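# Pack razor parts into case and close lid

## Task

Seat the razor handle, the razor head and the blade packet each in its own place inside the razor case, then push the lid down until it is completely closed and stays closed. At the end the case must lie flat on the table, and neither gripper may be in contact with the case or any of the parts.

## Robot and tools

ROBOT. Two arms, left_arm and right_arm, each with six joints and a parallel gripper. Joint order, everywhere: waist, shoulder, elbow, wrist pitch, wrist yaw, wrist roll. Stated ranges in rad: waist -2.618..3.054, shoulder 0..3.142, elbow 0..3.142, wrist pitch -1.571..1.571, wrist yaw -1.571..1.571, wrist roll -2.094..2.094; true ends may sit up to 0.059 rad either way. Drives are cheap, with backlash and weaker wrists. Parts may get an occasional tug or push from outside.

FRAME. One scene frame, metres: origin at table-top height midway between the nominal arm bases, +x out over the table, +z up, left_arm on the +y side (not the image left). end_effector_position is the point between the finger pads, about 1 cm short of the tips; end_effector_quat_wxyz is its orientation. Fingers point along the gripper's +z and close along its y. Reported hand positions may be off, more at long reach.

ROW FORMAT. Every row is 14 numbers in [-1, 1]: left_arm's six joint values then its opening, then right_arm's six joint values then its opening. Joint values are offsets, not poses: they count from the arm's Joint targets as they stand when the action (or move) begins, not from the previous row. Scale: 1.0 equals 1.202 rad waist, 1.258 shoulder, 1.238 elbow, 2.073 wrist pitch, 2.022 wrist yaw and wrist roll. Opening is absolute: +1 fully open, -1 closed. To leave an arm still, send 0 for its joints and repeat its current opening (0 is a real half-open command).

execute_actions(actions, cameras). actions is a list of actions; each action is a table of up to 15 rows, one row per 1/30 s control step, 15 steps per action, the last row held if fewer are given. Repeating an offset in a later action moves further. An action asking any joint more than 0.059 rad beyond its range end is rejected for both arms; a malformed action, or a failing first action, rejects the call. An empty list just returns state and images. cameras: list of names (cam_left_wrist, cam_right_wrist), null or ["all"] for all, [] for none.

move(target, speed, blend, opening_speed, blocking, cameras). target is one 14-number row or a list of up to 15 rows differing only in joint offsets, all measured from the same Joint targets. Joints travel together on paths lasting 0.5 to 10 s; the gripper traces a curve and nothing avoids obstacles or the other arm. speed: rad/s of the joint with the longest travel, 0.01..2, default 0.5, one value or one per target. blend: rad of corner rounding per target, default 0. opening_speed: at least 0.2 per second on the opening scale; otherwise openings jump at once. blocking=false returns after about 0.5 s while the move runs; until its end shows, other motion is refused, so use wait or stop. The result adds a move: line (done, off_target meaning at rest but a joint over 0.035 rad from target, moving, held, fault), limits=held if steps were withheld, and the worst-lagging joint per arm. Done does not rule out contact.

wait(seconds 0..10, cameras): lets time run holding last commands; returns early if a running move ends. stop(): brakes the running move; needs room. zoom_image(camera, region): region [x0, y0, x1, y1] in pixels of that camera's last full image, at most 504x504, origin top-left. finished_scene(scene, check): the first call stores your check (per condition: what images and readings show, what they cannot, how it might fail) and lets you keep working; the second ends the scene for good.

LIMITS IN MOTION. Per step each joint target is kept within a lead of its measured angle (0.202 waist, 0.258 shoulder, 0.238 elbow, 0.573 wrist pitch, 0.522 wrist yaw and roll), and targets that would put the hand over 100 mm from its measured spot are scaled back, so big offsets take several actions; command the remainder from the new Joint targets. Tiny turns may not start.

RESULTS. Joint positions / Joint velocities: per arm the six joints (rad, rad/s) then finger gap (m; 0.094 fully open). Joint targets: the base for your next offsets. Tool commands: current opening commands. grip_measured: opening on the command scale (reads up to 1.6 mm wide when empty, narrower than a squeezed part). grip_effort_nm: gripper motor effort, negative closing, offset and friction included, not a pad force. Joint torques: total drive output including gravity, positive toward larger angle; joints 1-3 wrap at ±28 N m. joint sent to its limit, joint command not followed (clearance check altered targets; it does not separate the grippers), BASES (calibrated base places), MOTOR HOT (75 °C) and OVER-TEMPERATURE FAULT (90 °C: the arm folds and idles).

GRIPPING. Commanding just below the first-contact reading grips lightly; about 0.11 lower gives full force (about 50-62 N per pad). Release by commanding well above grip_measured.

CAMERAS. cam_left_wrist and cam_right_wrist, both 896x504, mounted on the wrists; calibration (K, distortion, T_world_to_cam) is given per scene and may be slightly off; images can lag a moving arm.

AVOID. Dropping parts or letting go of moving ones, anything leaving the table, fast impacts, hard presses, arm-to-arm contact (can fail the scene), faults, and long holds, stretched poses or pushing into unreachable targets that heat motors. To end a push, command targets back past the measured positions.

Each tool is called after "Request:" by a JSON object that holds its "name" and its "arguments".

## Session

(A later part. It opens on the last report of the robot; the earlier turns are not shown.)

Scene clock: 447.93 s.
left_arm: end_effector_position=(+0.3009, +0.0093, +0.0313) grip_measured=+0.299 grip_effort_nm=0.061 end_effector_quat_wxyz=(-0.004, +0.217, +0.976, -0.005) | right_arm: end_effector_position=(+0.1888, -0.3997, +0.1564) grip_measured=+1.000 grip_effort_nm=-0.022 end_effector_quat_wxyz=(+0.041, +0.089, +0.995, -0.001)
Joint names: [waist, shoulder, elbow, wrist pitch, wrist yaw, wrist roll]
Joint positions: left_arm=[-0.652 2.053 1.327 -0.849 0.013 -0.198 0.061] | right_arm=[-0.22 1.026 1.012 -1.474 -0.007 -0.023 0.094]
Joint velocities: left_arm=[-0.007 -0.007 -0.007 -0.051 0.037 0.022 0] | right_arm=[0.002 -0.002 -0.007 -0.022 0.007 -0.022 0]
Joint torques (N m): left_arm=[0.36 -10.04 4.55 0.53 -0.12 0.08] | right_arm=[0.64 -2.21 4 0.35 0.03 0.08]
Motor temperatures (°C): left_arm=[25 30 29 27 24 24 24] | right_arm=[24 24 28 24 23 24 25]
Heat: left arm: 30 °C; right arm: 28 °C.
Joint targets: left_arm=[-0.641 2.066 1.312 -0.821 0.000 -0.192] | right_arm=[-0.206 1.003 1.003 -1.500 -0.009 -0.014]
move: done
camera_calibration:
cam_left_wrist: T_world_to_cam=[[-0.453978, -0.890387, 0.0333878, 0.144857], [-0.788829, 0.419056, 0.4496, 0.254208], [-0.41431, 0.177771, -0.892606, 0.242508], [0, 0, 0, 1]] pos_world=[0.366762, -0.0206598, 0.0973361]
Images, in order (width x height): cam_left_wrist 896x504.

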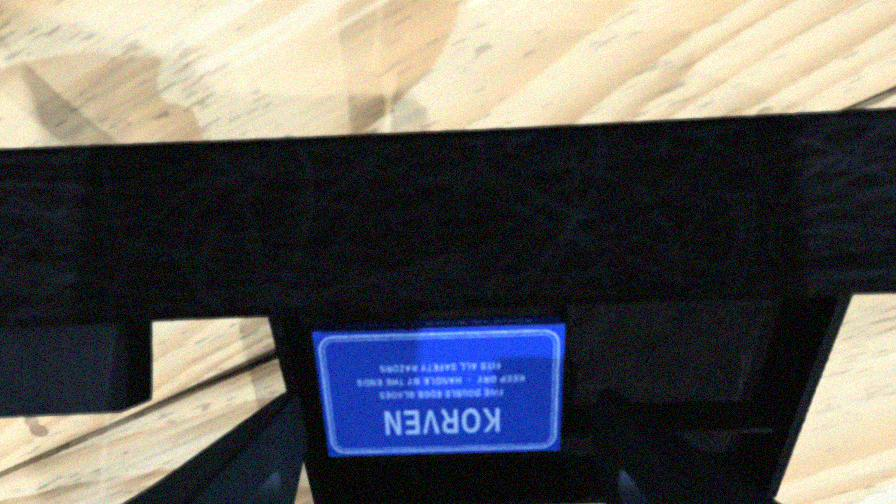

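Request:
{"name": "move", "arguments": {"target": [0,0.016,-0.003,0.001,0,0,0.3,0,0,0,0,0,0,1], "speed": 0.15, "cameras": []}}

Request:
{"name": "move", "arguments": {"target": [0,0,0,0,0,0,-0.05,0,0,0,0,0,0,1], "opening_speed": 0.3, "cameras": ["cam_left_wrist"]}}

Scene clock: 455.43 s.
left_arm: end_effector_position=(+0.3009, +0.0093, +0.0302) grip_measured=+0.299 grip_effort_nm=0.061 end_effector_quat_wxyz=(-0.005, +0.216, +0.976, -0.005) | right_arm: end_effector_position=(+0.1888, -0.3997, +0.1564) grip_measured=+1.000 grip_effort_nm=-0.022 end_effector_quat_wxyz=(+0.041, +0.089, +0.995, -0.001)
Joint names: [waist, shoulder, elbow, wrist pitch, wrist yaw, wrist roll]
Joint positions: left_arm=[-0.652 2.056 1.327 -0.847 0.013 -0.2 0.061] | right_arm=[-0.22 1.026 1.012 -1.474 -0.007 -0.023 0.094]
Joint velocities: left_arm=[0.007 -0.002 -0.002 -0.066 0.066 0.007 -0.001] | right_arm=[-0.002 -0.012 -0.017 0.051 -0.022 -0.007 0]
Joint torques (N m): left_arm=[0.38 -8.68 4.26 0.55 -0.11 0.07] | right_arm=[0.65 -2.21 4.01 0.34 0.01 0.07]
Motor temperatures (°C): left_arm=[25 30 29 27 24 24 24] | right_arm=[24 24 28 24 23 24 25]
Heat: left arm: 30 °C; right arm: 28 °C.
Joint targets: left_arm=[-0.641 2.086 1.308 -0.819 0.000 -0.192] | right_arm=[-0.206 1.003 1.003 -1.500 -0.009 -0.014]
move: done
No camera images: "cameras" was empty.

Scene clock: 456.80 s.
left_arm: end_effector_position=(+0.3030, +0.0126, +0.0276) grip_measured=-0.049 grip_effort_nm=-0.076 end_effector_quat_wxyz=(-0.003, +0.218, +0.976, +0.004) | right_arm: end_effector_position=(+0.1888, -0.3997, +0.1564) grip_measured=+1.000 grip_effort_nm=-0.027 end_effector_quat_wxyz=(+0.041, +0.089, +0.995, -0.001)
Joint names: [waist, shoulder, elbow, wrist pitch, wrist yaw, wrist roll]
Joint positions: left_arm=[-0.65 2.063 1.327 -0.844 -0.005 -0.195 0.045] | right_arm=[-0.22 1.026 1.012 -1.474 -0.007 -0.023 0.094]
Joint velocities: left_arm=[-0.017 -0.007 -0.002 0.037 0.007 0.007 -0.001] | right_arm=[0.007 -0.012 -0.007 0.007 -0.037 -0.037 0]
Joint torques (N m): left_arm=[0.42 -9.31 4.15 0.48 -0.05 0.11] | right_arm=[0.65 -2.24 4.01 0.34 0.02 0.08]
Motor temperatures (°C): left_arm=[25 30 29 27 24 24 24] | right_arm=[24 24 28 24 23 24 25]
Heat: left arm: 30 °C; right arm: 28 °C.
Joint targets: left_arm=[-0.641 2.086 1.308 -0.819 0.000 -0.192] | right_arm=[-0.206 1.003 1.003 -1.500 -0.009 -0.014]
move: done
camera_calibration:
cam_left_wrist: T_world_to_cam=[[-0.455593, -0.890074, 0.0142558, 0.149828], [-0.790842, 0.412048, 0.452533, 0.256737], [-0.408662, 0.194897, -0.891634, 0.237501], [0, 0, 0, 1]] pos_world=[0.368356, -0.0187179, 0.0934462]
Images, in order (width x height): cam_left_wrist 896x504.

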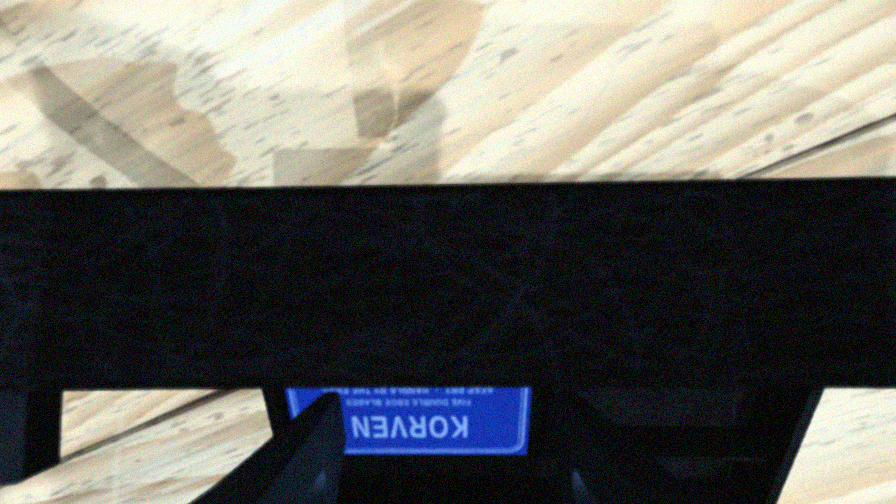

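Request:
{"name": "move", "arguments": {"target": [0,0,0,0,0,0,0.3,0,0,0,0,0,0,1], "opening_speed": 0.5, "cameras": []}}

Request:
{"name": "move", "arguments": {"target": [[0,-0.035,0.048,-0.02,0,0,0.3,0,0,0,0,0,0,1],[0.0,-0.11,0.02,-0.03,0,0,0.3,0,0,0,0,0,0,1]], "speed": 0.3, "cameras": ["cam_left_wrist"]}}

Scene clock: 471.40 s.
left_arm: end_effector_position=(+0.3015, +0.0092, +0.0276) grip_measured=+0.298 grip_effort_nm=0.090 end_effector_quat_wxyz=(-0.005, +0.219, +0.976, -0.003) | right_arm: end_effector_position=(+0.1888, -0.3997, +0.1564) grip_measured=+1.000 grip_effort_nm=-0.012 end_effector_quat_wxyz=(+0.041, +0.089, +0.995, -0.001)
Joint names: [waist, shoulder, elbow, wrist pitch, wrist yaw, wrist roll]
Joint positions: left_arm=[-0.653 2.063 1.327 -0.841 0.009 -0.197 0.061] | right_arm=[-0.22 1.026 1.012 -1.474 -0.007 -0.023 0.094]
Joint velocities: left_arm=[-0.012 0.007 0.002 -0.051 0.007 -0.022 -0.002] | right_arm=[-0.032 -0.012 0.002 -0.037 -0.037 -0.051 0]
Joint torques (N m): left_arm=[0.34 -9.35 4.29 0.5 -0.07 0.09] | right_arm=[0.65 -2.22 4.04 0.34 0.03 0.08]
Motor temperatures (°C): left_arm=[25 29 29 27 24 24 24] | right_arm=[24 24 28 24 23 24 25]
Heat: left arm: 29 °C; right arm: 28 °C.
Joint targets: left_arm=[-0.641 2.086 1.308 -0.819 0.000 -0.192] | right_arm=[-0.206 1.003 1.003 -1.500 -0.009 -0.014]
move: done
No camera images: "cameras" was empty.

Scene clock: 472.47 s.
left_arm: end_effector_position=(+0.3073, +0.0056, +0.0602) grip_measured=+0.299 grip_effort_nm=0.061 end_effector_quat_wxyz=(+0.029, +0.216, +0.976, -0.018) | right_arm: end_effector_position=(+0.1888, -0.3997, +0.1564) grip_measured=+1.000 grip_effort_nm=-0.017 end_effector_quat_wxyz=(+0.041, +0.089, +0.995, -0.001)
Joint names: [waist, shoulder, elbow, wrist pitch, wrist yaw, wrist roll]
Joint positions: left_arm=[-0.652 1.971 1.33 -0.863 0.009 -0.201 0.061] | right_arm=[-0.22 1.026 1.012 -1.474 -0.007 -0.023 0.094]
Joint velocities: left_arm=[-0.002 0.017 -0.002 0.022 -0.037 -0.066 0] | right_arm=[0.012 0.002 0.012 -0.022 -0.007 -0.007 0]
Joint torques (N m): left_arm=[0.38 -12.56 6.24 0.19 -0.07 0.09] | right_arm=[0.62 -2.18 4.03 0.34 0.02 0.07]
Motor temperatures (°C): left_arm=[25 30 29 27 24 24 24] | right_arm=[24 24 28 24 23 24 25]
Heat: left arm: 30 °C; right arm: 28 °C.
Joint targets: left_arm=[-0.641 1.947 1.333 -0.881 0.000 -0.192] | right_arm=[-0.206 1.003 1.003 -1.500 -0.009 -0.014]
move: done
camera_calibration:
cam_left_wrist: T_world_to_cam=[[-0.453312, -0.89043, 0.0405298, 0.142878], [-0.815017, 0.432473, 0.385635, 0.259539], [-0.360909, 0.141781, -0.921761, 0.257137], [0, 0, 0, 1]] pos_world=[0.3691, -0.0214781, 0.131141]
Images, in order (width x height): cam_left_wrist 896x504.

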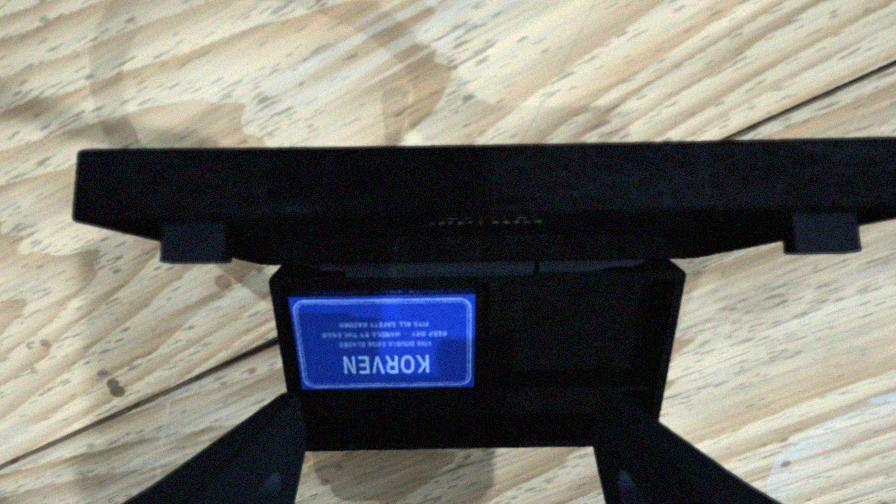

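Request:
{"name": "zoom_image", "arguments": {"camera": "cam_left_wrist", "region": [250, 240, 700, 460]}}

Scaled by 1.120 from the camera's 896x504 image, which has a finer 1280x720 frame.

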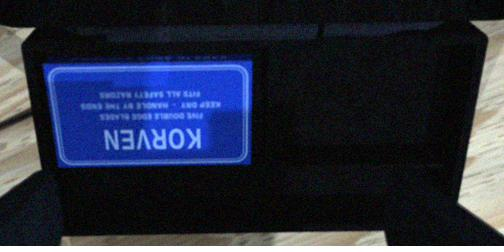

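Request:
{"name": "move", "arguments": {"target": [0.0275,0.0795,0.022,-0.01,0,0.017,0.3,0,0,0,0,0,0,1], "speed": 0.25, "cameras": ["cam_left_wrist"]}}

Request:
{"name": "zoom_image", "arguments": {"camera": "cam_left_wrist", "region": [250, 240, 700, 480]}}

Scene clock: 505.30 s.
left_arm: end_effector_position=(+0.3042, +0.0263, +0.0363) grip_measured=+0.299 grip_effort_nm=0.061 end_effector_quat_wxyz=(-0.015, +0.210, +0.978, +0.001) | right_arm: end_effector_position=(+0.1888, -0.3997, +0.1564) grip_measured=+1.000 grip_effort_nm=-0.017 end_effector_quat_wxyz=(+0.041, +0.089, +0.995, -0.001)
Joint names: [waist, shoulder, elbow, wrist pitch, wrist yaw, wrist roll]
Joint positions: left_arm=[-0.61 2.04 1.33 -0.889 0.009 -0.171 0.061] | right_arm=[-0.22 1.026 1.012 -1.474 -0.007 -0.023 0.094]
Joint velocities: left_arm=[0.007 -0.012 -0.002 -0.022 0.007 0.051 0] | right_arm=[0.012 -0.017 0.002 -0.007 0.022 -0.051 0]
Joint torques (N m): left_arm=[0.34 -10.41 8.17 0.03 -0.05 0.11] | right_arm=[0.69 -2.18 4.01 0.34 0.02 0.08]
Motor temperatures (°C): left_arm=[25 34 29 26 24 24 24] | right_arm=[24 24 28 24 23 24 25]
Heat: left arm: 34 °C; right arm: 28 °C.
Joint targets: left_arm=[-0.607 2.047 1.360 -0.902 0.000 -0.157] | right_arm=[-0.206 1.003 1.003 -1.500 -0.009 -0.014]
move: done
camera_calibration:
cam_left_wrist: T_world_to_cam=[[-0.441188, -0.897049, 0.0256207, 0.157874], [-0.786458, 0.400233, 0.470423, 0.246412], [-0.432246, 0.187395, -0.882069, 0.250128], [0, 0, 0, 1]] pos_world=[0.371562, -0.00387467, 0.100668]
Images, in order (width x height): cam_left_wrist 896x504.

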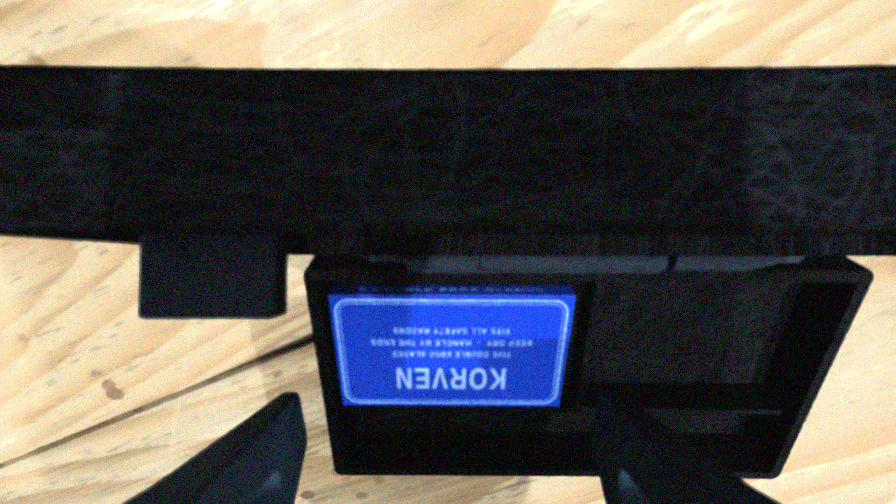

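Scaled by 1.120 from the camera's 896x504 image, which has a finer 1280x720 frame.

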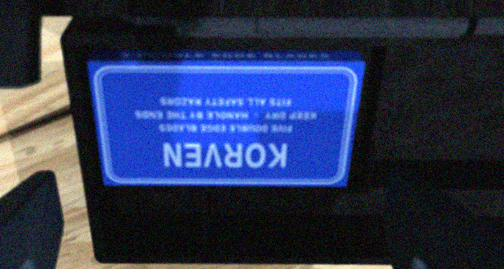

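Request:
{"name": "move", "arguments": {"target": [0.0,0.0,0.0,0.0,0,0,-1,0,0,0,0,0,0,1], "opening_speed": 1, "cameras": []}}

Request:
{"name": "move", "arguments": {"target": [[0,0.026,-0.03,0.022,0,0,-1,0,0,0,0,0,0,1],[0,0.052,-0.05,0.04,0,0,-1,0,0,0,0,0,0,1]], "speed": 0.1, "cameras": ["cam_left_wrist"]}}

Scene clock: 516.53 s.
left_arm: end_effector_position=(+0.3042, +0.0263, +0.0363) grip_measured=-0.993 grip_effort_nm=-0.359 end_effector_quat_wxyz=(-0.015, +0.210, +0.978, +0.001) | right_arm: end_effector_position=(+0.1888, -0.3997, +0.1564) grip_measured=+1.000 grip_effort_nm=-0.017 end_effector_quat_wxyz=(+0.041, +0.089, +0.995, -0.001)
Joint names: [waist, shoulder, elbow, wrist pitch, wrist yaw, wrist roll]
Joint positions: left_arm=[-0.61 2.04 1.33 -0.889 0.009 -0.171 0] | right_arm=[-0.22 1.026 1.012 -1.474 -0.007 -0.023 0.094]
Joint velocities: left_arm=[0.002 0.002 0.002 -0.037 -0.022 0.066 -0.001] | right_arm=[0.002 0.007 -0.002 0.022 0.007 -0.037 0]
Joint torques (N m): left_arm=[0.36 -10.41 8.24 0.02 -0.06 0.1] | right_arm=[0.62 -2.21 4 0.34 0.02 0.07]
Motor temperatures (°C): left_arm=[25 32 29 26 24 24 24] | right_arm=[24 24 28 24 23 24 25]
Heat: left arm: 32 °C; right arm: 28 °C.
Joint targets: left_arm=[-0.607 2.047 1.360 -0.902 0.000 -0.157] | right_arm=[-0.206 1.003 1.003 -1.500 -0.009 -0.014]
move: done
No camera images: "cameras" was empty.

Scene clock: 517.63 s.
left_arm: end_effector_position=(+0.3015, +0.0281, +0.0272) grip_measured=-0.993 grip_effort_nm=-0.359 end_effector_quat_wxyz=(-0.026, +0.210, +0.977, +0.006) | right_arm: end_effector_position=(+0.1888, -0.3997, +0.1564) grip_measured=+1.000 grip_effort_nm=-0.012 end_effector_quat_wxyz=(+0.041, +0.089, +0.995, -0.001)
Joint names: [waist, shoulder, elbow, wrist pitch, wrist yaw, wrist roll]
Joint positions: left_arm=[-0.61 2.066 1.329 -0.886 0.009 -0.171 0] | right_arm=[-0.22 1.026 1.012 -1.474 -0.007 -0.023 0.094]
Joint velocities: left_arm=[-0.002 -0.007 -0.017 -0.037 0.037 -0.022 -0.001] | right_arm=[0.002 0.002 -0.007 -0.066 -0.037 0.022 0]
Joint torques (N m): left_arm=[0.47 -7.35 3.29 0.87 -0.07 0.09] | right_arm=[0.64 -2.21 4.05 0.34 0.02 0.09]
Motor temperatures (°C): left_arm=[25 32 29 26 24 24 24] | right_arm=[24 24 28 24 23 24 25]
Heat: left arm: 32 °C; right arm: 28 °C.
Joint targets: left_arm=[-0.607 2.113 1.298 -0.819 0.000 -0.157] | right_arm=[-0.206 1.003 1.003 -1.500 -0.009 -0.014]
move: off_target (left_arm); left_arm: the wrist pitch is farthest, 0.067 rad from its target
camera_calibration:
cam_left_wrist: T_world_to_cam=[[-0.440702, -0.897378, 0.022245, 0.158506], [-0.776677, 0.393616, 0.491771, 0.24452], [-0.45006, 0.199447, -0.870441, 0.24531], [0, 0, 0, 1]] pos_world=[0.370171, -0.00293357, 0.089754]
Images, in order (width x height): cam_left_wrist 896x504.

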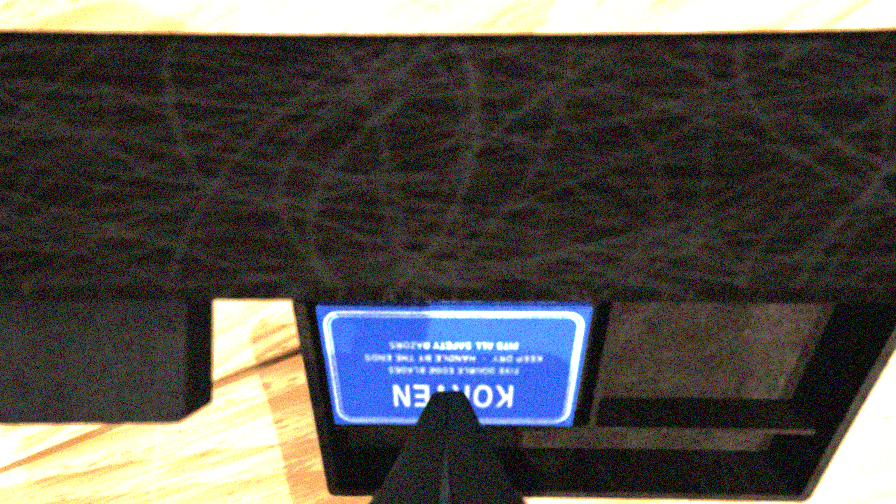

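Request:
{"name": "move", "arguments": {"target": [[0,0.04,-0.03,0.02,0,0,-1,0,0,0,0,0,0,1]], "speed": 0.1, "cameras": ["cam_left_wrist"]}}

Scene clock: 527.07 s.
left_arm: end_effector_position=(+0.3008, +0.0286, +0.0257) grip_measured=-0.993 grip_effort_nm=-0.364 end_effector_quat_wxyz=(-0.025, +0.210, +0.977, +0.006) | right_arm: end_effector_position=(+0.1888, -0.3997, +0.1564) grip_measured=+1.000 grip_effort_nm=-0.012 end_effector_quat_wxyz=(+0.041, +0.089, +0.995, -0.001)
Joint names: [waist, shoulder, elbow, wrist pitch, wrist yaw, wrist roll]
Joint positions: left_arm=[-0.61 2.065 1.32 -0.877 0.009 -0.171 0] | right_arm=[-0.22 1.026 1.012 -1.474 -0.007 -0.023 0.094]
Joint velocities: left_arm=[-0.012 0.007 0.007 -0.022 -0.095 0.051 0] | right_arm=[0.002 -0.007 0.002 -0.051 0.022 -0.051 0]
Joint torques (N m): left_arm=[0.32 -3.32 0.84 1.27 -0.07 0.1] | right_arm=[0.65 -2.22 4.05 0.34 0.02 0.06]
Motor temperatures (°C): left_arm=[25 31 29 26 24 24 24] | right_arm=[24 24 28 24 23 24 25]
Heat: left arm: 31 °C; right arm: 28 °C.
Joint targets: left_arm=[-0.607 2.163 1.261 -0.778 0.000 -0.157] | right_arm=[-0.206 1.003 1.003 -1.500 -0.009 -0.014]
move: off_target (left_arm); left_arm: the wrist pitch is farthest, 0.099 rad from its target
camera_calibration:
cam_left_wrist: T_world_to_cam=[[-0.44073, -0.897359, 0.0224564, 0.158667], [-0.777301, 0.394038, 0.490445, 0.244697], [-0.448954, 0.198698, -0.871183, 0.243252], [0, 0, 0, 1]] pos_world=[0.369341, -0.00237248, 0.0883435]
Images, in order (width x height): cam_left_wrist 896x504.

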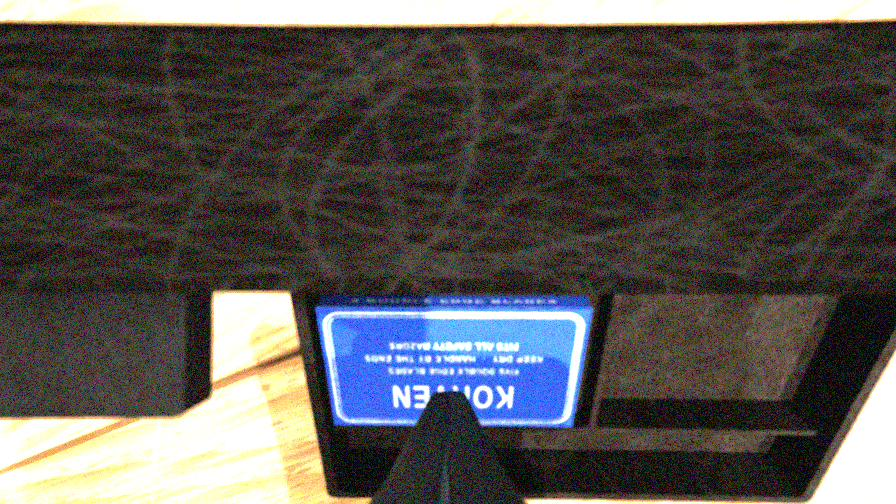

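Request:
{"name": "move", "arguments": {"target": [[0,-0.1,0.06,-0.04,0,0,-1,0,0,0,0,0,0,1],[0,-0.04,0.115,-0.05,0,0,-1,0,0,0,0,0,0,1]], "speed": 0.2, "cameras": ["cam_left_wrist"]}}

Scene clock: 536.13 s.
left_arm: end_effector_position=(+0.3115, +0.0213, +0.0283) grip_measured=-0.993 grip_effort_nm=-0.359 end_effector_quat_wxyz=(-0.017, +0.210, +0.977, +0.002) | right_arm: end_effector_position=(+0.1888, -0.3997, +0.1564) grip_measured=+1.000 grip_effort_nm=-0.017 end_effector_quat_wxyz=(+0.041, +0.089, +0.995, -0.001)
Joint names: [waist, shoulder, elbow, wrist pitch, wrist yaw, wrist roll]
Joint positions: left_arm=[-0.61 2.088 1.369 -0.884 0.009 -0.171 0] | right_arm=[-0.22 1.026 1.012 -1.474 -0.007 -0.023 0.094]
Joint velocities: left_arm=[-0.002 -0.007 -0.012 -0.007 -0.007 -0.037 0] | right_arm=[0.002 0.007 -0.007 -0.037 -0.037 0.007 0]
Joint torques (N m): left_arm=[0.49 -9.36 8.61 0.16 -0.05 0.09] | right_arm=[0.65 -2.17 4 0.34 0.01 0.07]
Motor temperatures (°C): left_arm=[25 30 29 27 24 24 24] | right_arm=[24 24 28 23 23 24 25]
Heat: left arm: 30 °C; right arm: 28 °C.
Joint targets: left_arm=[-0.607 2.113 1.404 -0.881 0.000 -0.157] | right_arm=[-0.206 1.003 1.003 -1.500 -0.009 -0.014]
move: done
camera_calibration:
cam_left_wrist: T_world_to_cam=[[-0.441092, -0.897114, 0.0249889, 0.156853], [-0.784657, 0.399015, 0.474447, 0.257266], [-0.435604, 0.189667, -0.879929, 0.248129], [0, 0, 0, 1]] pos_world=[0.379138, -0.00900021, 0.0923577]
Images, in order (width x height): cam_left_wrist 896x504.

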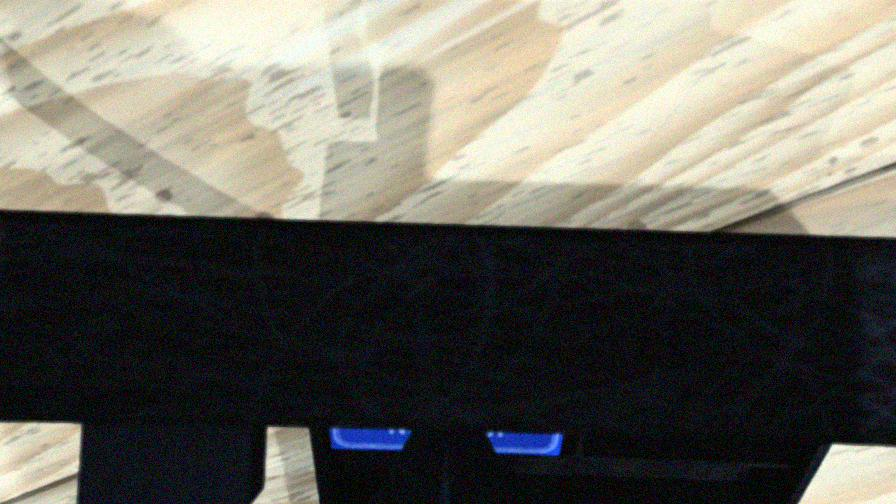

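Request:
{"name": "move", "arguments": {"target": [[0,0.05,-0.055,0.045,0,0,-1,0,0,0,0,0,0,1]], "speed": 0.1, "cameras": ["cam_left_wrist"]}}

Request:
{"name": "move", "arguments": {"target": [[0,0.05,-0.045,0.035,0,0,-1,0,0,0,0,0,0,1]], "speed": 0.1, "cameras": ["cam_left_wrist"]}}

Scene clock: 543.73 s.
left_arm: end_effector_position=(+0.3110, +0.0217, +0.0267) grip_measured=-0.993 grip_effort_nm=-0.364 end_effector_quat_wxyz=(-0.019, +0.210, +0.977, +0.003) | right_arm: end_effector_position=(+0.1888, -0.3997, +0.1564) grip_measured=+1.000 grip_effort_nm=-0.017 end_effector_quat_wxyz=(+0.041, +0.089, +0.995, -0.001)
Joint names: [waist, shoulder, elbow, wrist pitch, wrist yaw, wrist roll]
Joint positions: left_arm=[-0.61 2.093 1.369 -0.884 0.009 -0.171 0] | right_arm=[-0.22 1.026 1.012 -1.474 -0.007 -0.023 0.094]
Joint velocities: left_arm=[0.012 0.002 -0.017 -0.051 -0.066 0.007 0] | right_arm=[-0.007 -0.022 -0.007 0.022 -0.037 -0.022 0]
Joint torques (N m): left_arm=[0.34 -4.85 3.07 1.24 -0.06 0.12] | right_arm=[0.64 -2.19 4 0.34 0.02 0.07]
Motor temperatures (°C): left_arm=[25 30 29 27 24 24 24] | right_arm=[24 24 28 23 23 24 25]
Heat: left arm: 30 °C; right arm: 28 °C.
Joint targets: left_arm=[-0.607 2.176 1.335 -0.788 0.000 -0.157] | right_arm=[-0.206 1.003 1.003 -1.500 -0.009 -0.014]
move: off_target (left_arm); left_arm: the wrist pitch is farthest, 0.096 rad from its target
camera_calibration:
cam_left_wrist: T_world_to_cam=[[-0.440998, -0.897178, 0.0243565, 0.156967], [-0.782841, 0.397786, 0.478462, 0.256828], [-0.438954, 0.191933, -0.87777, 0.247372], [0, 0, 0, 1]] pos_world=[0.378863, -0.00881404, 0.09043]
Images, in order (width x height): cam_left_wrist 896x504.

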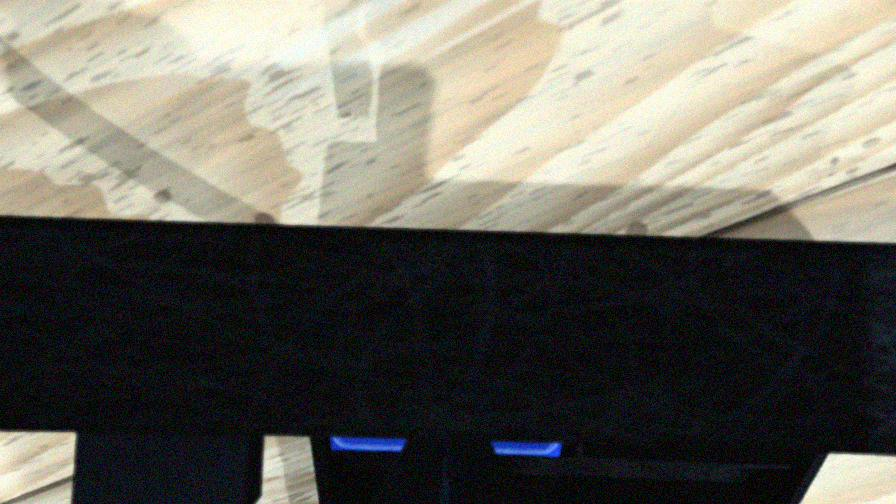

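Scene clock: 544.90 s.
left_arm: end_effector_position=(+0.3102, +0.0222, +0.0249) grip_measured=-0.993 grip_effort_nm=-0.364 end_effector_quat_wxyz=(-0.015, +0.211, +0.977, +0.001) | right_arm: end_effector_position=(+0.1888, -0.3997, +0.1564) grip_measured=+1.000 grip_effort_nm=-0.017 end_effector_quat_wxyz=(+0.041, +0.089, +0.995, -0.001)
Joint names: [waist, shoulder, elbow, wrist pitch, wrist yaw, wrist roll]
Joint positions: left_arm=[-0.61 2.085 1.349 -0.863 0.009 -0.169 0] | right_arm=[-0.22 1.026 1.012 -1.474 -0.007 -0.023 0.094]
Joint velocities: left_arm=[-0.002 0.002 0.002 0.081 -0.037 -0.051 0] | right_arm=[-0.007 -0.002 -0.002 -0.007 -0.007 0.022 0]
Joint torques (N m): left_arm=[0.35 -0.1 0.57 1.88 -0.04 0.12] | right_arm=[0.69 -2.17 3.97 0.34 0.02 0.07]
Motor temperatures (°C): left_arm=[25 30 29 27 24 24 24] | right_arm=[24 24 28 23 23 24 25]
Heat: left arm: 30 °C; right arm: 28 °C.
Joint targets: left_arm=[-0.607 2.239 1.280 -0.715 0.000 -0.157] | right_arm=[-0.206 1.003 1.003 -1.500 -0.009 -0.014]
move: off_target (left_arm); left_arm: the shoulder is farthest, 0.154 rad from its target
camera_calibration:
cam_left_wrist: T_world_to_cam=[[-0.442563, -0.89637, 0.0256651, 0.157574], [-0.785837, 0.401459, 0.470416, 0.257932], [-0.43197, 0.18802, -0.882072, 0.243377], [0, 0, 0, 1]] pos_world=[0.37756, -0.00806392, 0.0892968]
Images, in order (width x height): cam_left_wrist 896x504.

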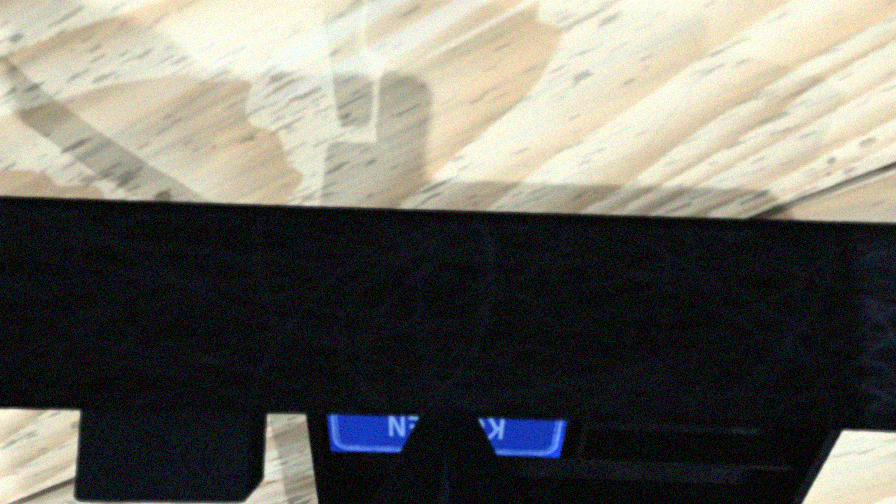

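Request:
{"name": "move", "arguments": {"target": [[0,-0.14,0.06,-0.05,0,0,-1,0,0,0,0,0,0,1],[0,-0.3,-0.05,0.06,0,0,-1,0,0,0,0,0,0,1]]}}

Scene clock: 577.57 s.
left_arm: end_effector_position=(+0.3424, +0.0005, +0.0751) grip_measured=-0.993 grip_effort_nm=-0.349 end_effector_quat_wxyz=(+0.131, +0.210, +0.967, -0.057) | right_arm: end_effector_position=(+0.1888, -0.3997, +0.1564) grip_measured=+1.000 grip_effort_nm=-0.012 end_effector_quat_wxyz=(+0.041, +0.089, +0.995, -0.001)
Joint names: [waist, shoulder, elbow, wrist pitch, wrist yaw, wrist roll]
Joint positions: left_arm=[-0.61 1.887 1.235 -0.633 0.009 -0.169 0] | right_arm=[-0.22 1.026 1.012 -1.474 -0.007 -0.023 0.094]
Joint velocities: left_arm=[0.002 -0.022 0.002 0.022 0.037 -0.007 -0.001] | right_arm=[-0.007 -0.007 -0.007 0.007 0.007 0.022 0]
Joint torques (N m): left_arm=[0.36 -12.26 5 1.34 -0.07 0.1] | right_arm=[0.66 -2.19 4 0.35 0.01 0.08]
Motor temperatures (°C): left_arm=[25 29 28 29 24 24 24] | right_arm=[24 24 28 23 23 24 25]
Heat: left arm: 29 °C; right arm: 28 °C.
Joint targets: left_arm=[-0.607 1.861 1.218 -0.591 0.000 -0.157] | right_arm=[-0.206 1.003 1.003 -1.500 -0.009 -0.014]
move: off_target (left_arm); left_arm: the wrist pitch is farthest, 0.042 rad from its target
camera_calibration:
cam_left_wrist: T_world_to_cam=[[-0.45465, -0.888193, 0.0663853, 0.152098], [-0.870779, 0.458924, 0.176445, 0.319469], [-0.187183, 0.0224137, -0.982069, 0.229338], [0, 0, 0, 1]] pos_world=[0.390267, -0.0166602, 0.15876]
cam_right_wrist: T_world_to_cam=[[-0.185159, -0.982587, -0.0154647, -0.354249], [-0.922628, 0.1684, 0.346986, 0.226708], [-0.33834, 0.0785159, -0.937743, 0.33287], [0, 0, 0, 1]] pos_world=[0.256198, -0.412393, 0.228004]

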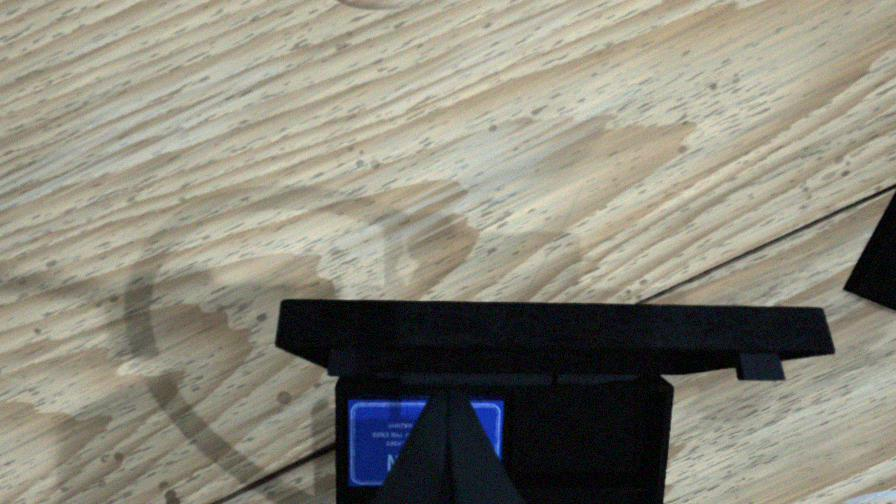

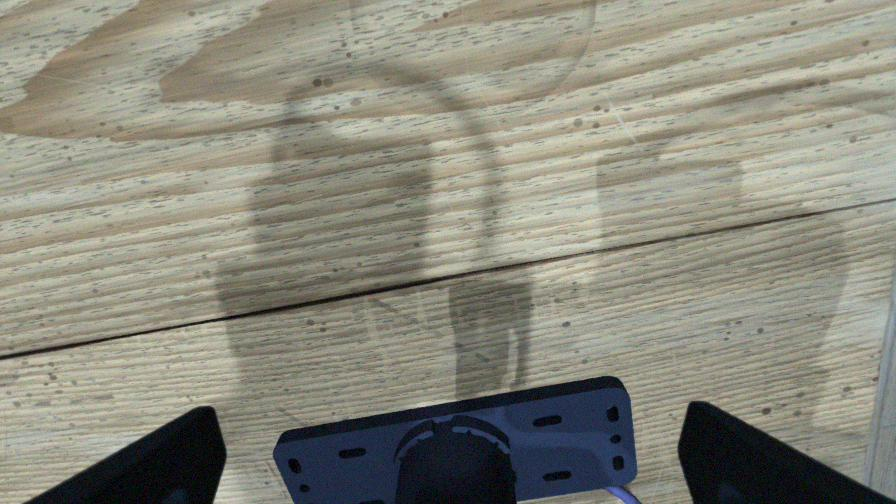

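Request:
{"name": "move", "arguments": {"target": [0,-0.35,-0.24,-0.05,0,0,-1,0,0,0,0,0,0,1], "cameras": ["cam_left_wrist"]}}

Request:
{"name": "zoom_image", "arguments": {"camera": "cam_left_wrist", "region": [250, 150, 750, 500]}}

Scene clock: 588.93 s.
left_arm: end_effector_position=(+0.2810, +0.0420, +0.1319) grip_measured=-0.993 grip_effort_nm=-0.364 end_effector_quat_wxyz=(+0.188, +0.208, +0.957, -0.080) | right_arm: end_effector_position=(+0.1888, -0.3997, +0.1564) grip_measured=+1.000 grip_effort_nm=-0.022 end_effector_quat_wxyz=(+0.041, +0.089, +0.995, -0.001)
Joint names: [waist, shoulder, elbow, wrist pitch, wrist yaw, wrist roll]
Joint positions: left_arm=[-0.61 1.444 0.941 -0.657 0.009 -0.169 0] | right_arm=[-0.22 1.026 1.012 -1.474 -0.007 -0.023 0.094]
Joint velocities: left_arm=[0.007 -0.007 -0.017 -0.066 -0.022 0.022 -0.001] | right_arm=[0.012 0.017 0.002 0.066 -0.007 -0.037 0]
Joint torques (N m): left_arm=[0.28 -7.97 5.16 0.74 -0.05 0.07] | right_arm=[0.66 -2.19 4.03 0.34 0.02 0.07]
Motor temperatures (°C): left_arm=[25 31 28 29 24 24 24] | right_arm=[24 24 28 23 23 24 25]
Heat: left arm: 31 °C; right arm: 28 °C.
Joint targets: left_arm=[-0.607 1.421 0.921 -0.695 0.000 -0.157] | right_arm=[-0.206 1.003 1.003 -1.500 -0.009 -0.014]
move: off_target (left_arm); left_arm: the wrist pitch is farthest, 0.038 rad from its target
camera_calibration:
cam_left_wrist: T_world_to_cam=[[-0.462238, -0.883059, 0.0808848, 0.157306], [-0.882643, 0.466951, 0.0538299, 0.256076], [-0.0853042, -0.0465101, -0.995269, 0.248767], [0, 0, 0, 1]] pos_world=[0.319957, 0.0309062, 0.221081]
Images, in order (width x height): cam_left_wrist 896x504.

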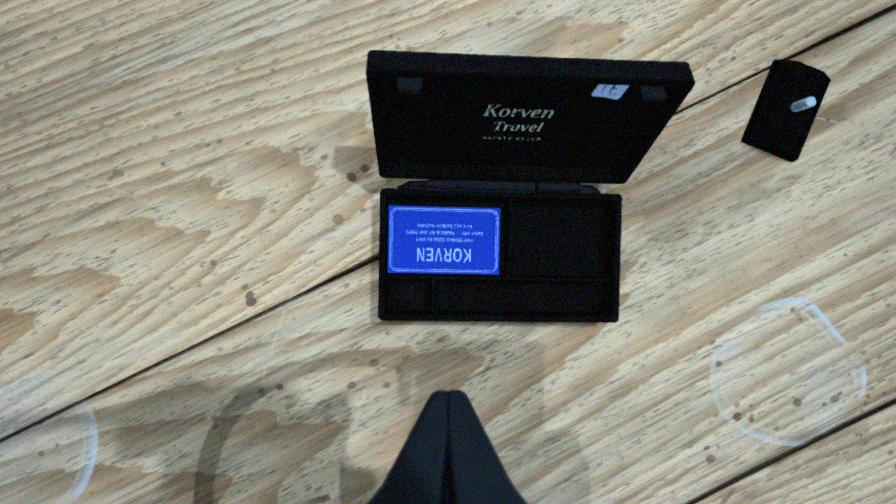

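Scaled by 1.008 from the camera's 896x504 image, which has a finer 1280x720 frame.

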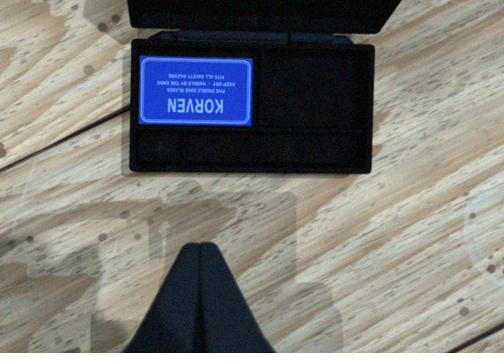

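Request:
{"name": "zoom_image", "arguments": {"camera": "cam_left_wrist", "region": [720, 40, 850, 180]}}

Request:
{"name": "zoom_image", "arguments": {"camera": "cam_left_wrist", "region": [490, 180, 640, 330]}}

Scaled by 3.600 from the camera's 896x504 image, which has a finer 1280x720 frame.

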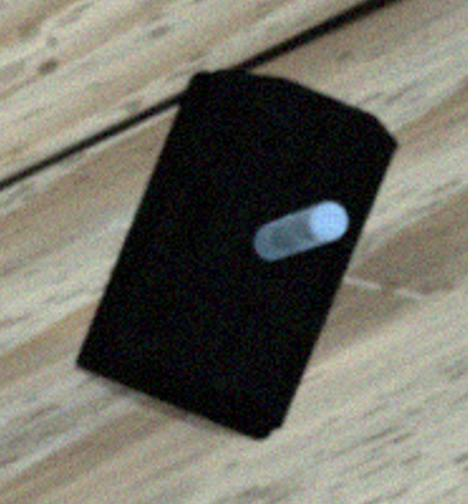

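Scaled by 3.360 from the camera's 896x504 image, which has a finer 1280x720 frame.

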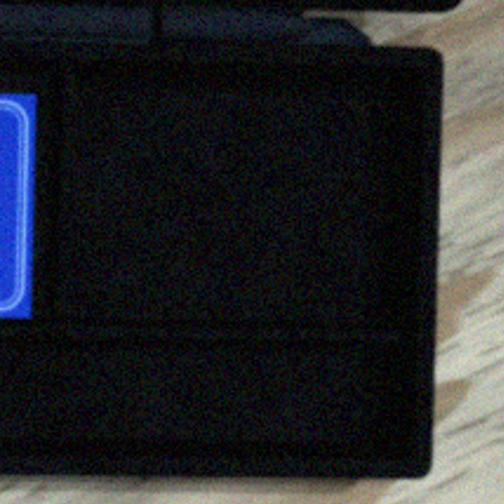

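Request:
{"name": "move", "arguments": {"target": [[-0.3,0,0,0,0,0.811,0,0,0,0,0,0,0,1],[-0.3,0.75,0.95,-0.28,0,0.811,0,0,0,0,0,0,0,1]], "speed": 0.8}}

Scene clock: 647.17 s.
left_arm: end_effector_position=(+0.2772, -0.1500, +0.0885) grip_measured=-0.001 grip_effort_nm=0.056 end_effector_quat_wxyz=(+0.010, +0.939, +0.344, +0.005) | right_arm: end_effector_position=(+0.1888, -0.3997, +0.1564) grip_measured=+1.000 grip_effort_nm=-0.022 end_effector_quat_wxyz=(+0.041, +0.089, +0.995, -0.001)
Joint names: [waist, shoulder, elbow, wrist pitch, wrist yaw, wrist roll]
Joint positions: left_arm=[-0.971 2.352 2.056 -1.254 -0.004 1.483 0.047] | right_arm=[-0.22 1.026 1.012 -1.474 -0.007 -0.023 0.094]
Joint velocities: left_arm=[0.007 -0.007 -0.022 -0.007 0.007 0.007 -0.002] | right_arm=[0.012 -0.007 -0.002 -0.051 0.022 -0.007 0]
Joint torques (N m): left_arm=[-0.28 -13.01 9.85 0.04 -0.05 0.11] | right_arm=[0.65 -2.18 4.01 0.35 0.02 0.07]
Motor temperatures (°C): left_arm=[25 29 29 27 24 24 24] | right_arm=[24 24 28 23 23 24 25]
Heat: left arm: 29 °C; right arm: 28 °C.
Joint targets: left_arm=[-0.968 2.364 2.097 -1.275 0.000 1.482] | right_arm=[-0.206 1.003 1.003 -1.500 -0.009 -0.014]
move: off_target (left_arm); left_arm: the elbow is farthest, 0.041 rad from its target
camera_calibration:
cam_left_wrist: T_world_to_cam=[[-0.620721, 0.784031, -0.000309453, 0.290655], [0.70122, 0.555335, 0.447095, -0.115859], [0.350708, 0.277304, -0.894487, 0.115075], [0, 0, 0, 1]] pos_world=[0.221301, -0.195453, 0.154823]
cam_right_wrist: T_world_to_cam=[[-0.185159, -0.982587, -0.0154647, -0.354249], [-0.922628, 0.1684, 0.346986, 0.226708], [-0.33834, 0.0785159, -0.937743, 0.33287], [0, 0, 0, 1]] pos_world=[0.256198, -0.412393, 0.228004]

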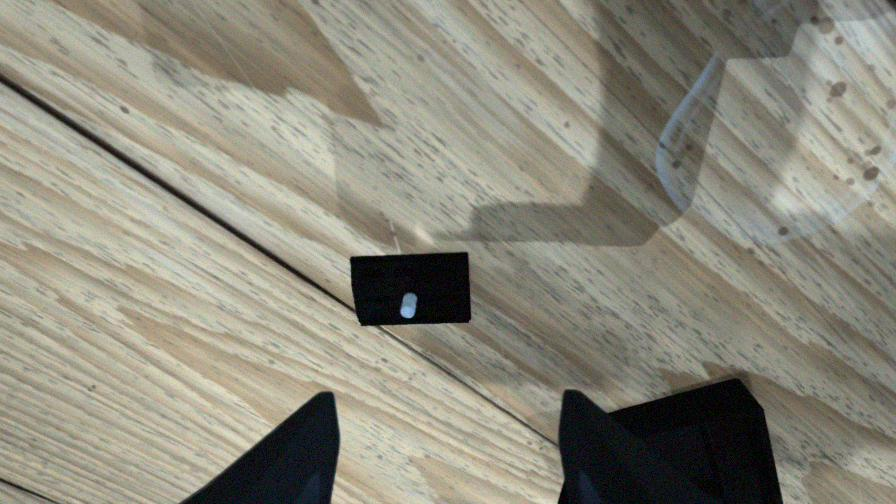

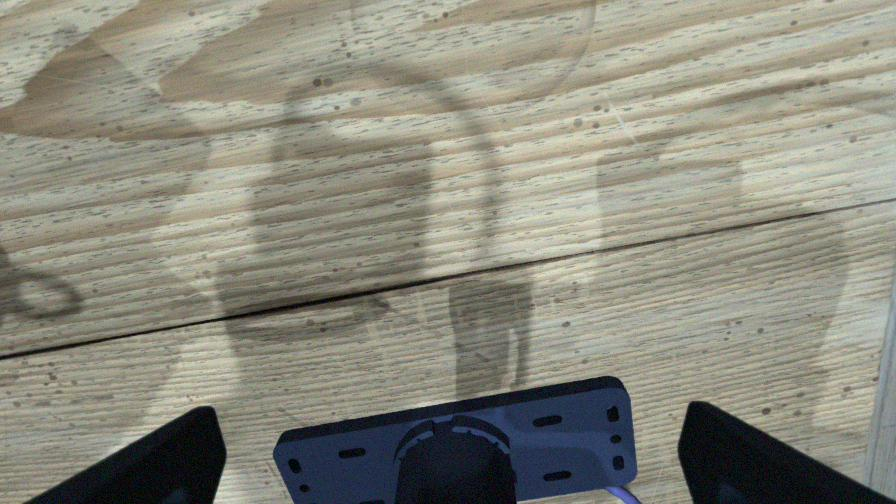

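Request:
{"name": "move", "arguments": {"target": [0.0275,0.080,0.0197,0.0226,0,0.816,0,0,0,0,0,0,0,1], "cameras": []}}

the call would take left_arm's wrist roll more than 0.059 radians past the upper end of its range (2.094 radians), so nothing of the call was run. Give that joint a number nearer 0 in that row, or first move the joint away from that end.
Scene clock: 668.03 s.
left_arm: end_effector_position=(+0.2772, -0.1500, +0.0885) grip_measured=-0.001 grip_effort_nm=0.056 end_effector_quat_wxyz=(+0.010, +0.939, +0.344, +0.005) | right_arm: end_effector_position=(+0.1888, -0.3997, +0.1564) grip_measured=+1.000 grip_effort_nm=-0.022 end_effector_quat_wxyz=(+0.041, +0.089, +0.995, -0.001)
Joint names: [waist, shoulder, elbow, wrist pitch, wrist yaw, wrist roll]
Joint positions: left_arm=[-0.971 2.352 2.056 -1.254 -0.004 1.483 0.047] | right_arm=[-0.22 1.026 1.012 -1.474 -0.007 -0.023 0.094]
Joint velocities: left_arm=[-0.017 -0.002 -0.012 0.007 0.037 -0.066 0] | right_arm=[-0.002 -0.007 0.002 -0.037 -0.081 -0.022 0]
Joint torques (N m): left_arm=[-0.43 -13.2 9.83 0.06 -0.06 0.08] | right_arm=[0.65 -2.19 4.03 0.34 0.01 0.08]
Motor temperatures (°C): left_arm=[25 34 30 27 24 24 24] | right_arm=[24 24 28 23 23 24 25]
Heat: left arm: 34 °C; right arm: 28 °C.
Joint targets: left_arm=[-0.968 2.364 2.097 -1.275 0.000 1.482] | right_arm=[-0.206 1.003 1.003 -1.500 -0.009 -0.014]
Tool commands: left_gripper/opening=+0.0 right_gripper/opening=+1.0

Request:
{"name": "move", "arguments": {"target": [0.0275,0.080,0.0197,0.0226,0,0.016,0,0,0,0,0,0,0,1], "cameras": ["cam_left_wrist"]}}

Scene clock: 672.33 s.
left_arm: end_effector_position=(+0.2919, -0.1376, +0.0477) grip_measured=-0.001 grip_effort_nm=0.051 end_effector_quat_wxyz=(-0.025, +0.934, +0.355, -0.006) | right_arm: end_effector_position=(+0.1888, -0.3997, +0.1564) grip_measured=+1.000 grip_effort_nm=-0.017 end_effector_quat_wxyz=(+0.041, +0.089, +0.995, -0.001)
Joint names: [waist, shoulder, elbow, wrist pitch, wrist yaw, wrist roll]
Joint positions: left_arm=[-0.929 2.458 2.08 -1.245 -0.004 1.501 0.047] | right_arm=[-0.22 1.026 1.012 -1.474 -0.007 -0.023 0.094]
Joint velocities: left_arm=[-0.017 -0.012 -0.012 0.007 -0.022 0.007 -0.001] | right_arm=[0.022 -0.017 0.002 -0.007 -0.037 0.007 0]
Joint torques (N m): left_arm=[-0.03 -14.19 9.52 0.3 -0.07 0.14] | right_arm=[0.62 -2.19 4 0.35 0.01 0.06]
Motor temperatures (°C): left_arm=[25 34 30 27 24 24 24] | right_arm=[24 24 28 23 23 24 25]
Heat: left arm: 34 °C; right arm: 28 °C.
Joint targets: left_arm=[-0.935 2.465 2.121 -1.228 0.000 1.515] | right_arm=[-0.206 1.003 1.003 -1.500 -0.009 -0.014]
move: off_target (left_arm); left_arm: the elbow is farthest, 0.041 rad from its target
camera_calibration:
cam_left_wrist: T_world_to_cam=[[-0.637025, 0.767499, 0.0717297, 0.289141], [0.707869, 0.545607, 0.448592, -0.118113], [0.305158, 0.33654, -0.890853, 0.0912765], [0, 0, 0, 1]] pos_world=[0.239945, -0.188191, 0.113558]
Images, in order (width x height): cam_left_wrist 896x504.

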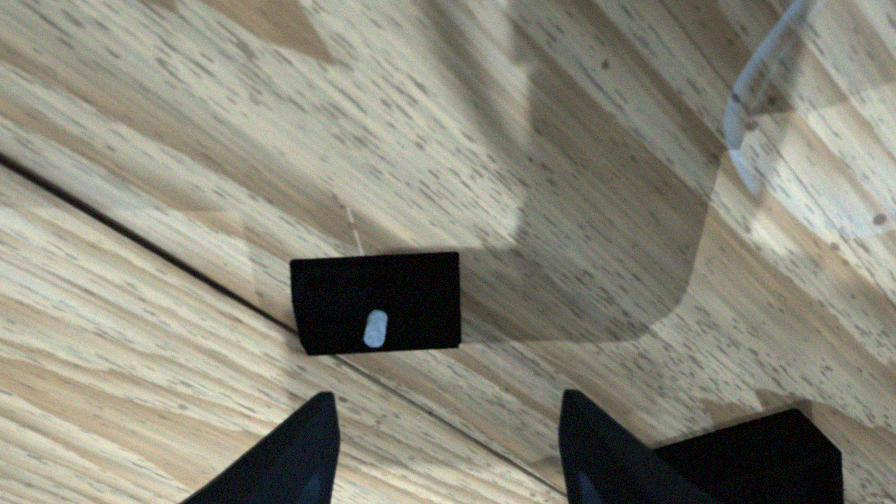

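Request:
{"name": "move", "arguments": {"target": [-0.003,0.0163,0.048,0.008,0,0,0,0,0,0,0,0,0,1], "cameras": ["cam_left_wrist"]}}

Scene clock: 690.83 s.
left_arm: end_effector_position=(+0.3042, -0.1537, +0.0593) grip_measured=-0.001 grip_effort_nm=0.056 end_effector_quat_wxyz=(+0.009, +0.935, +0.355, +0.005) | right_arm: end_effector_position=(+0.1888, -0.3997, +0.1564) grip_measured=+1.000 grip_effort_nm=-0.017 end_effector_quat_wxyz=(+0.041, +0.089, +0.995, -0.001)
Joint names: [waist, shoulder, elbow, wrist pitch, wrist yaw, wrist roll]
Joint positions: left_arm=[-0.929 2.465 2.142 -1.228 -0.004 1.501 0.047] | right_arm=[-0.22 1.026 1.012 -1.474 -0.007 -0.023 0.094]
Joint velocities: left_arm=[0.002 -0.007 0.002 -0.022 0.051 -0.022 0.001] | right_arm=[-0.012 0.017 0.007 -0.007 -0.022 0.037 0]
Joint torques (N m): left_arm=[-0.29 -13.37 9.68 0.48 -0.04 0.11] | right_arm=[0.64 -2.22 4.04 0.33 0.01 0.07]
Motor temperatures (°C): left_arm=[25 36 31 27 24 24 24] | right_arm=[24 24 28 23 23 24 25]
Heat: left arm: 36 °C; right arm: 28 °C.
Joint targets: left_arm=[-0.939 2.485 2.181 -1.212 0.000 1.515] | right_arm=[-0.206 1.003 1.003 -1.500 -0.009 -0.014]
move: off_target (left_arm); left_arm: the elbow is farthest, 0.039 rad from its target
camera_calibration:
cam_left_wrist: T_world_to_cam=[[-0.638598, 0.769539, 0.00127338, 0.313511], [0.688554, 0.570652, 0.447492, -0.113527], [0.343636, 0.286645, -0.894287, 0.0840591], [0, 0, 0, 1]] pos_world=[0.249492, -0.20057, 0.125576]
Images, in order (width x height): cam_left_wrist 896x504.

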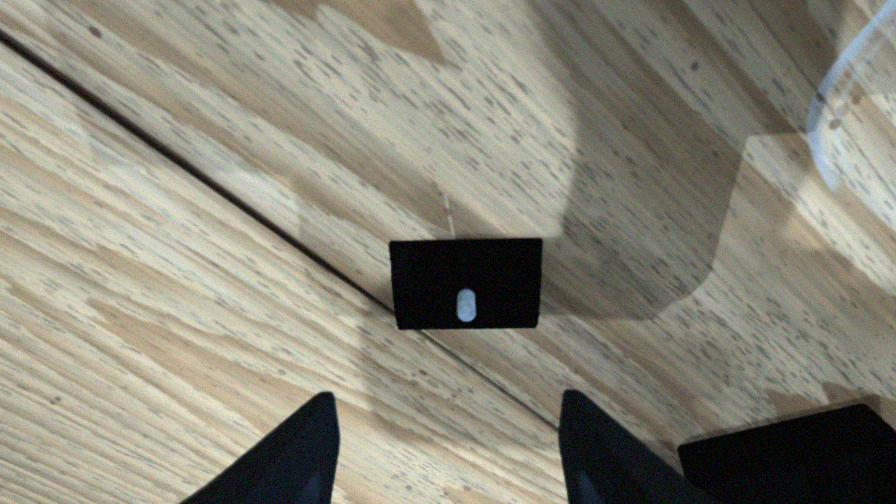

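Request:
{"name": "move", "arguments": {"target": [-0.002,-0.0056,-0.116,0.066,0,0,-0.5,0,0,0,0,0,0,1], "cameras": ["cam_left_wrist"]}}

Scene clock: 706.27 s.
left_arm: end_effector_position=(+0.3088, -0.1596, +0.0374) grip_measured=-0.499 grip_effort_nm=-0.071 end_effector_quat_wxyz=(+0.029, +0.937, +0.349, +0.011) | right_arm: end_effector_position=(+0.1888, -0.3997, +0.1564) grip_measured=+1.000 grip_effort_nm=-0.017 end_effector_quat_wxyz=(+0.041, +0.089, +0.995, -0.001)
Joint names: [waist, shoulder, elbow, wrist pitch, wrist yaw, wrist roll]
Joint positions: left_arm=[-0.929 2.465 2.053 -1.097 -0.004 1.515 0.024] | right_arm=[-0.22 1.026 1.012 -1.474 -0.007 -0.023 0.094]
Joint velocities: left_arm=[-0.012 0.017 -0.012 -0.007 0.007 -0.066 0] | right_arm=[-0.007 0.012 -0.002 -0.037 0.007 0.022 0]
Joint torques (N m): left_arm=[-0.44 -13.94 5.05 0.64 -0.05 0.11] | right_arm=[0.62 -2.18 4 0.34 0.02 0.07]
Motor temperatures (°C): left_arm=[25 34 31 27 24 24 24] | right_arm=[24 24 28 23 23 24 25]
Heat: left arm: 34 °C; right arm: 28 °C.
Joint targets: left_arm=[-0.941 2.478 2.037 -1.075 0.000 1.515] | right_arm=[-0.206 1.003 1.003 -1.500 -0.009 -0.014]
move: done
camera_calibration:
cam_left_wrist: T_world_to_cam=[[-0.627426, 0.777644, -0.0400807, 0.320355], [0.684971, 0.575671, 0.446563, -0.101576], [0.37034, 0.252731, -0.893854, 0.0509757], [0, 0, 0, 1]] pos_world=[0.251697, -0.203531, 0.103765]
Images, in order (width x height): cam_left_wrist 896x504.

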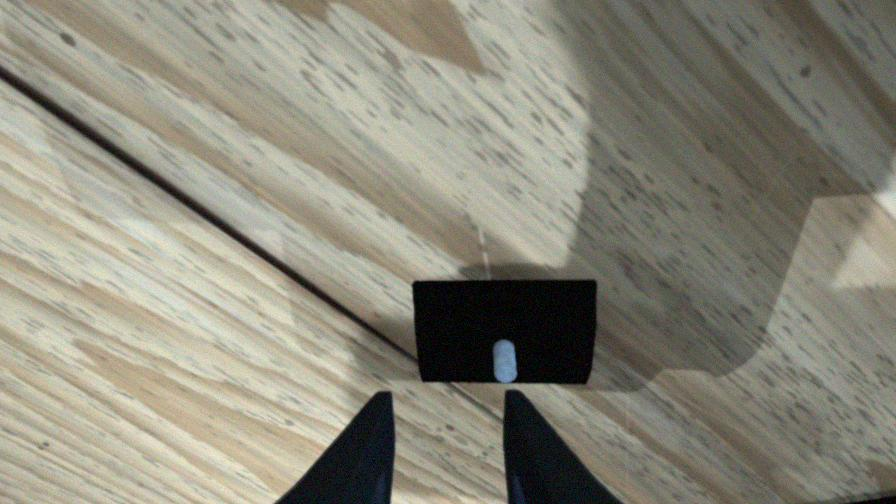

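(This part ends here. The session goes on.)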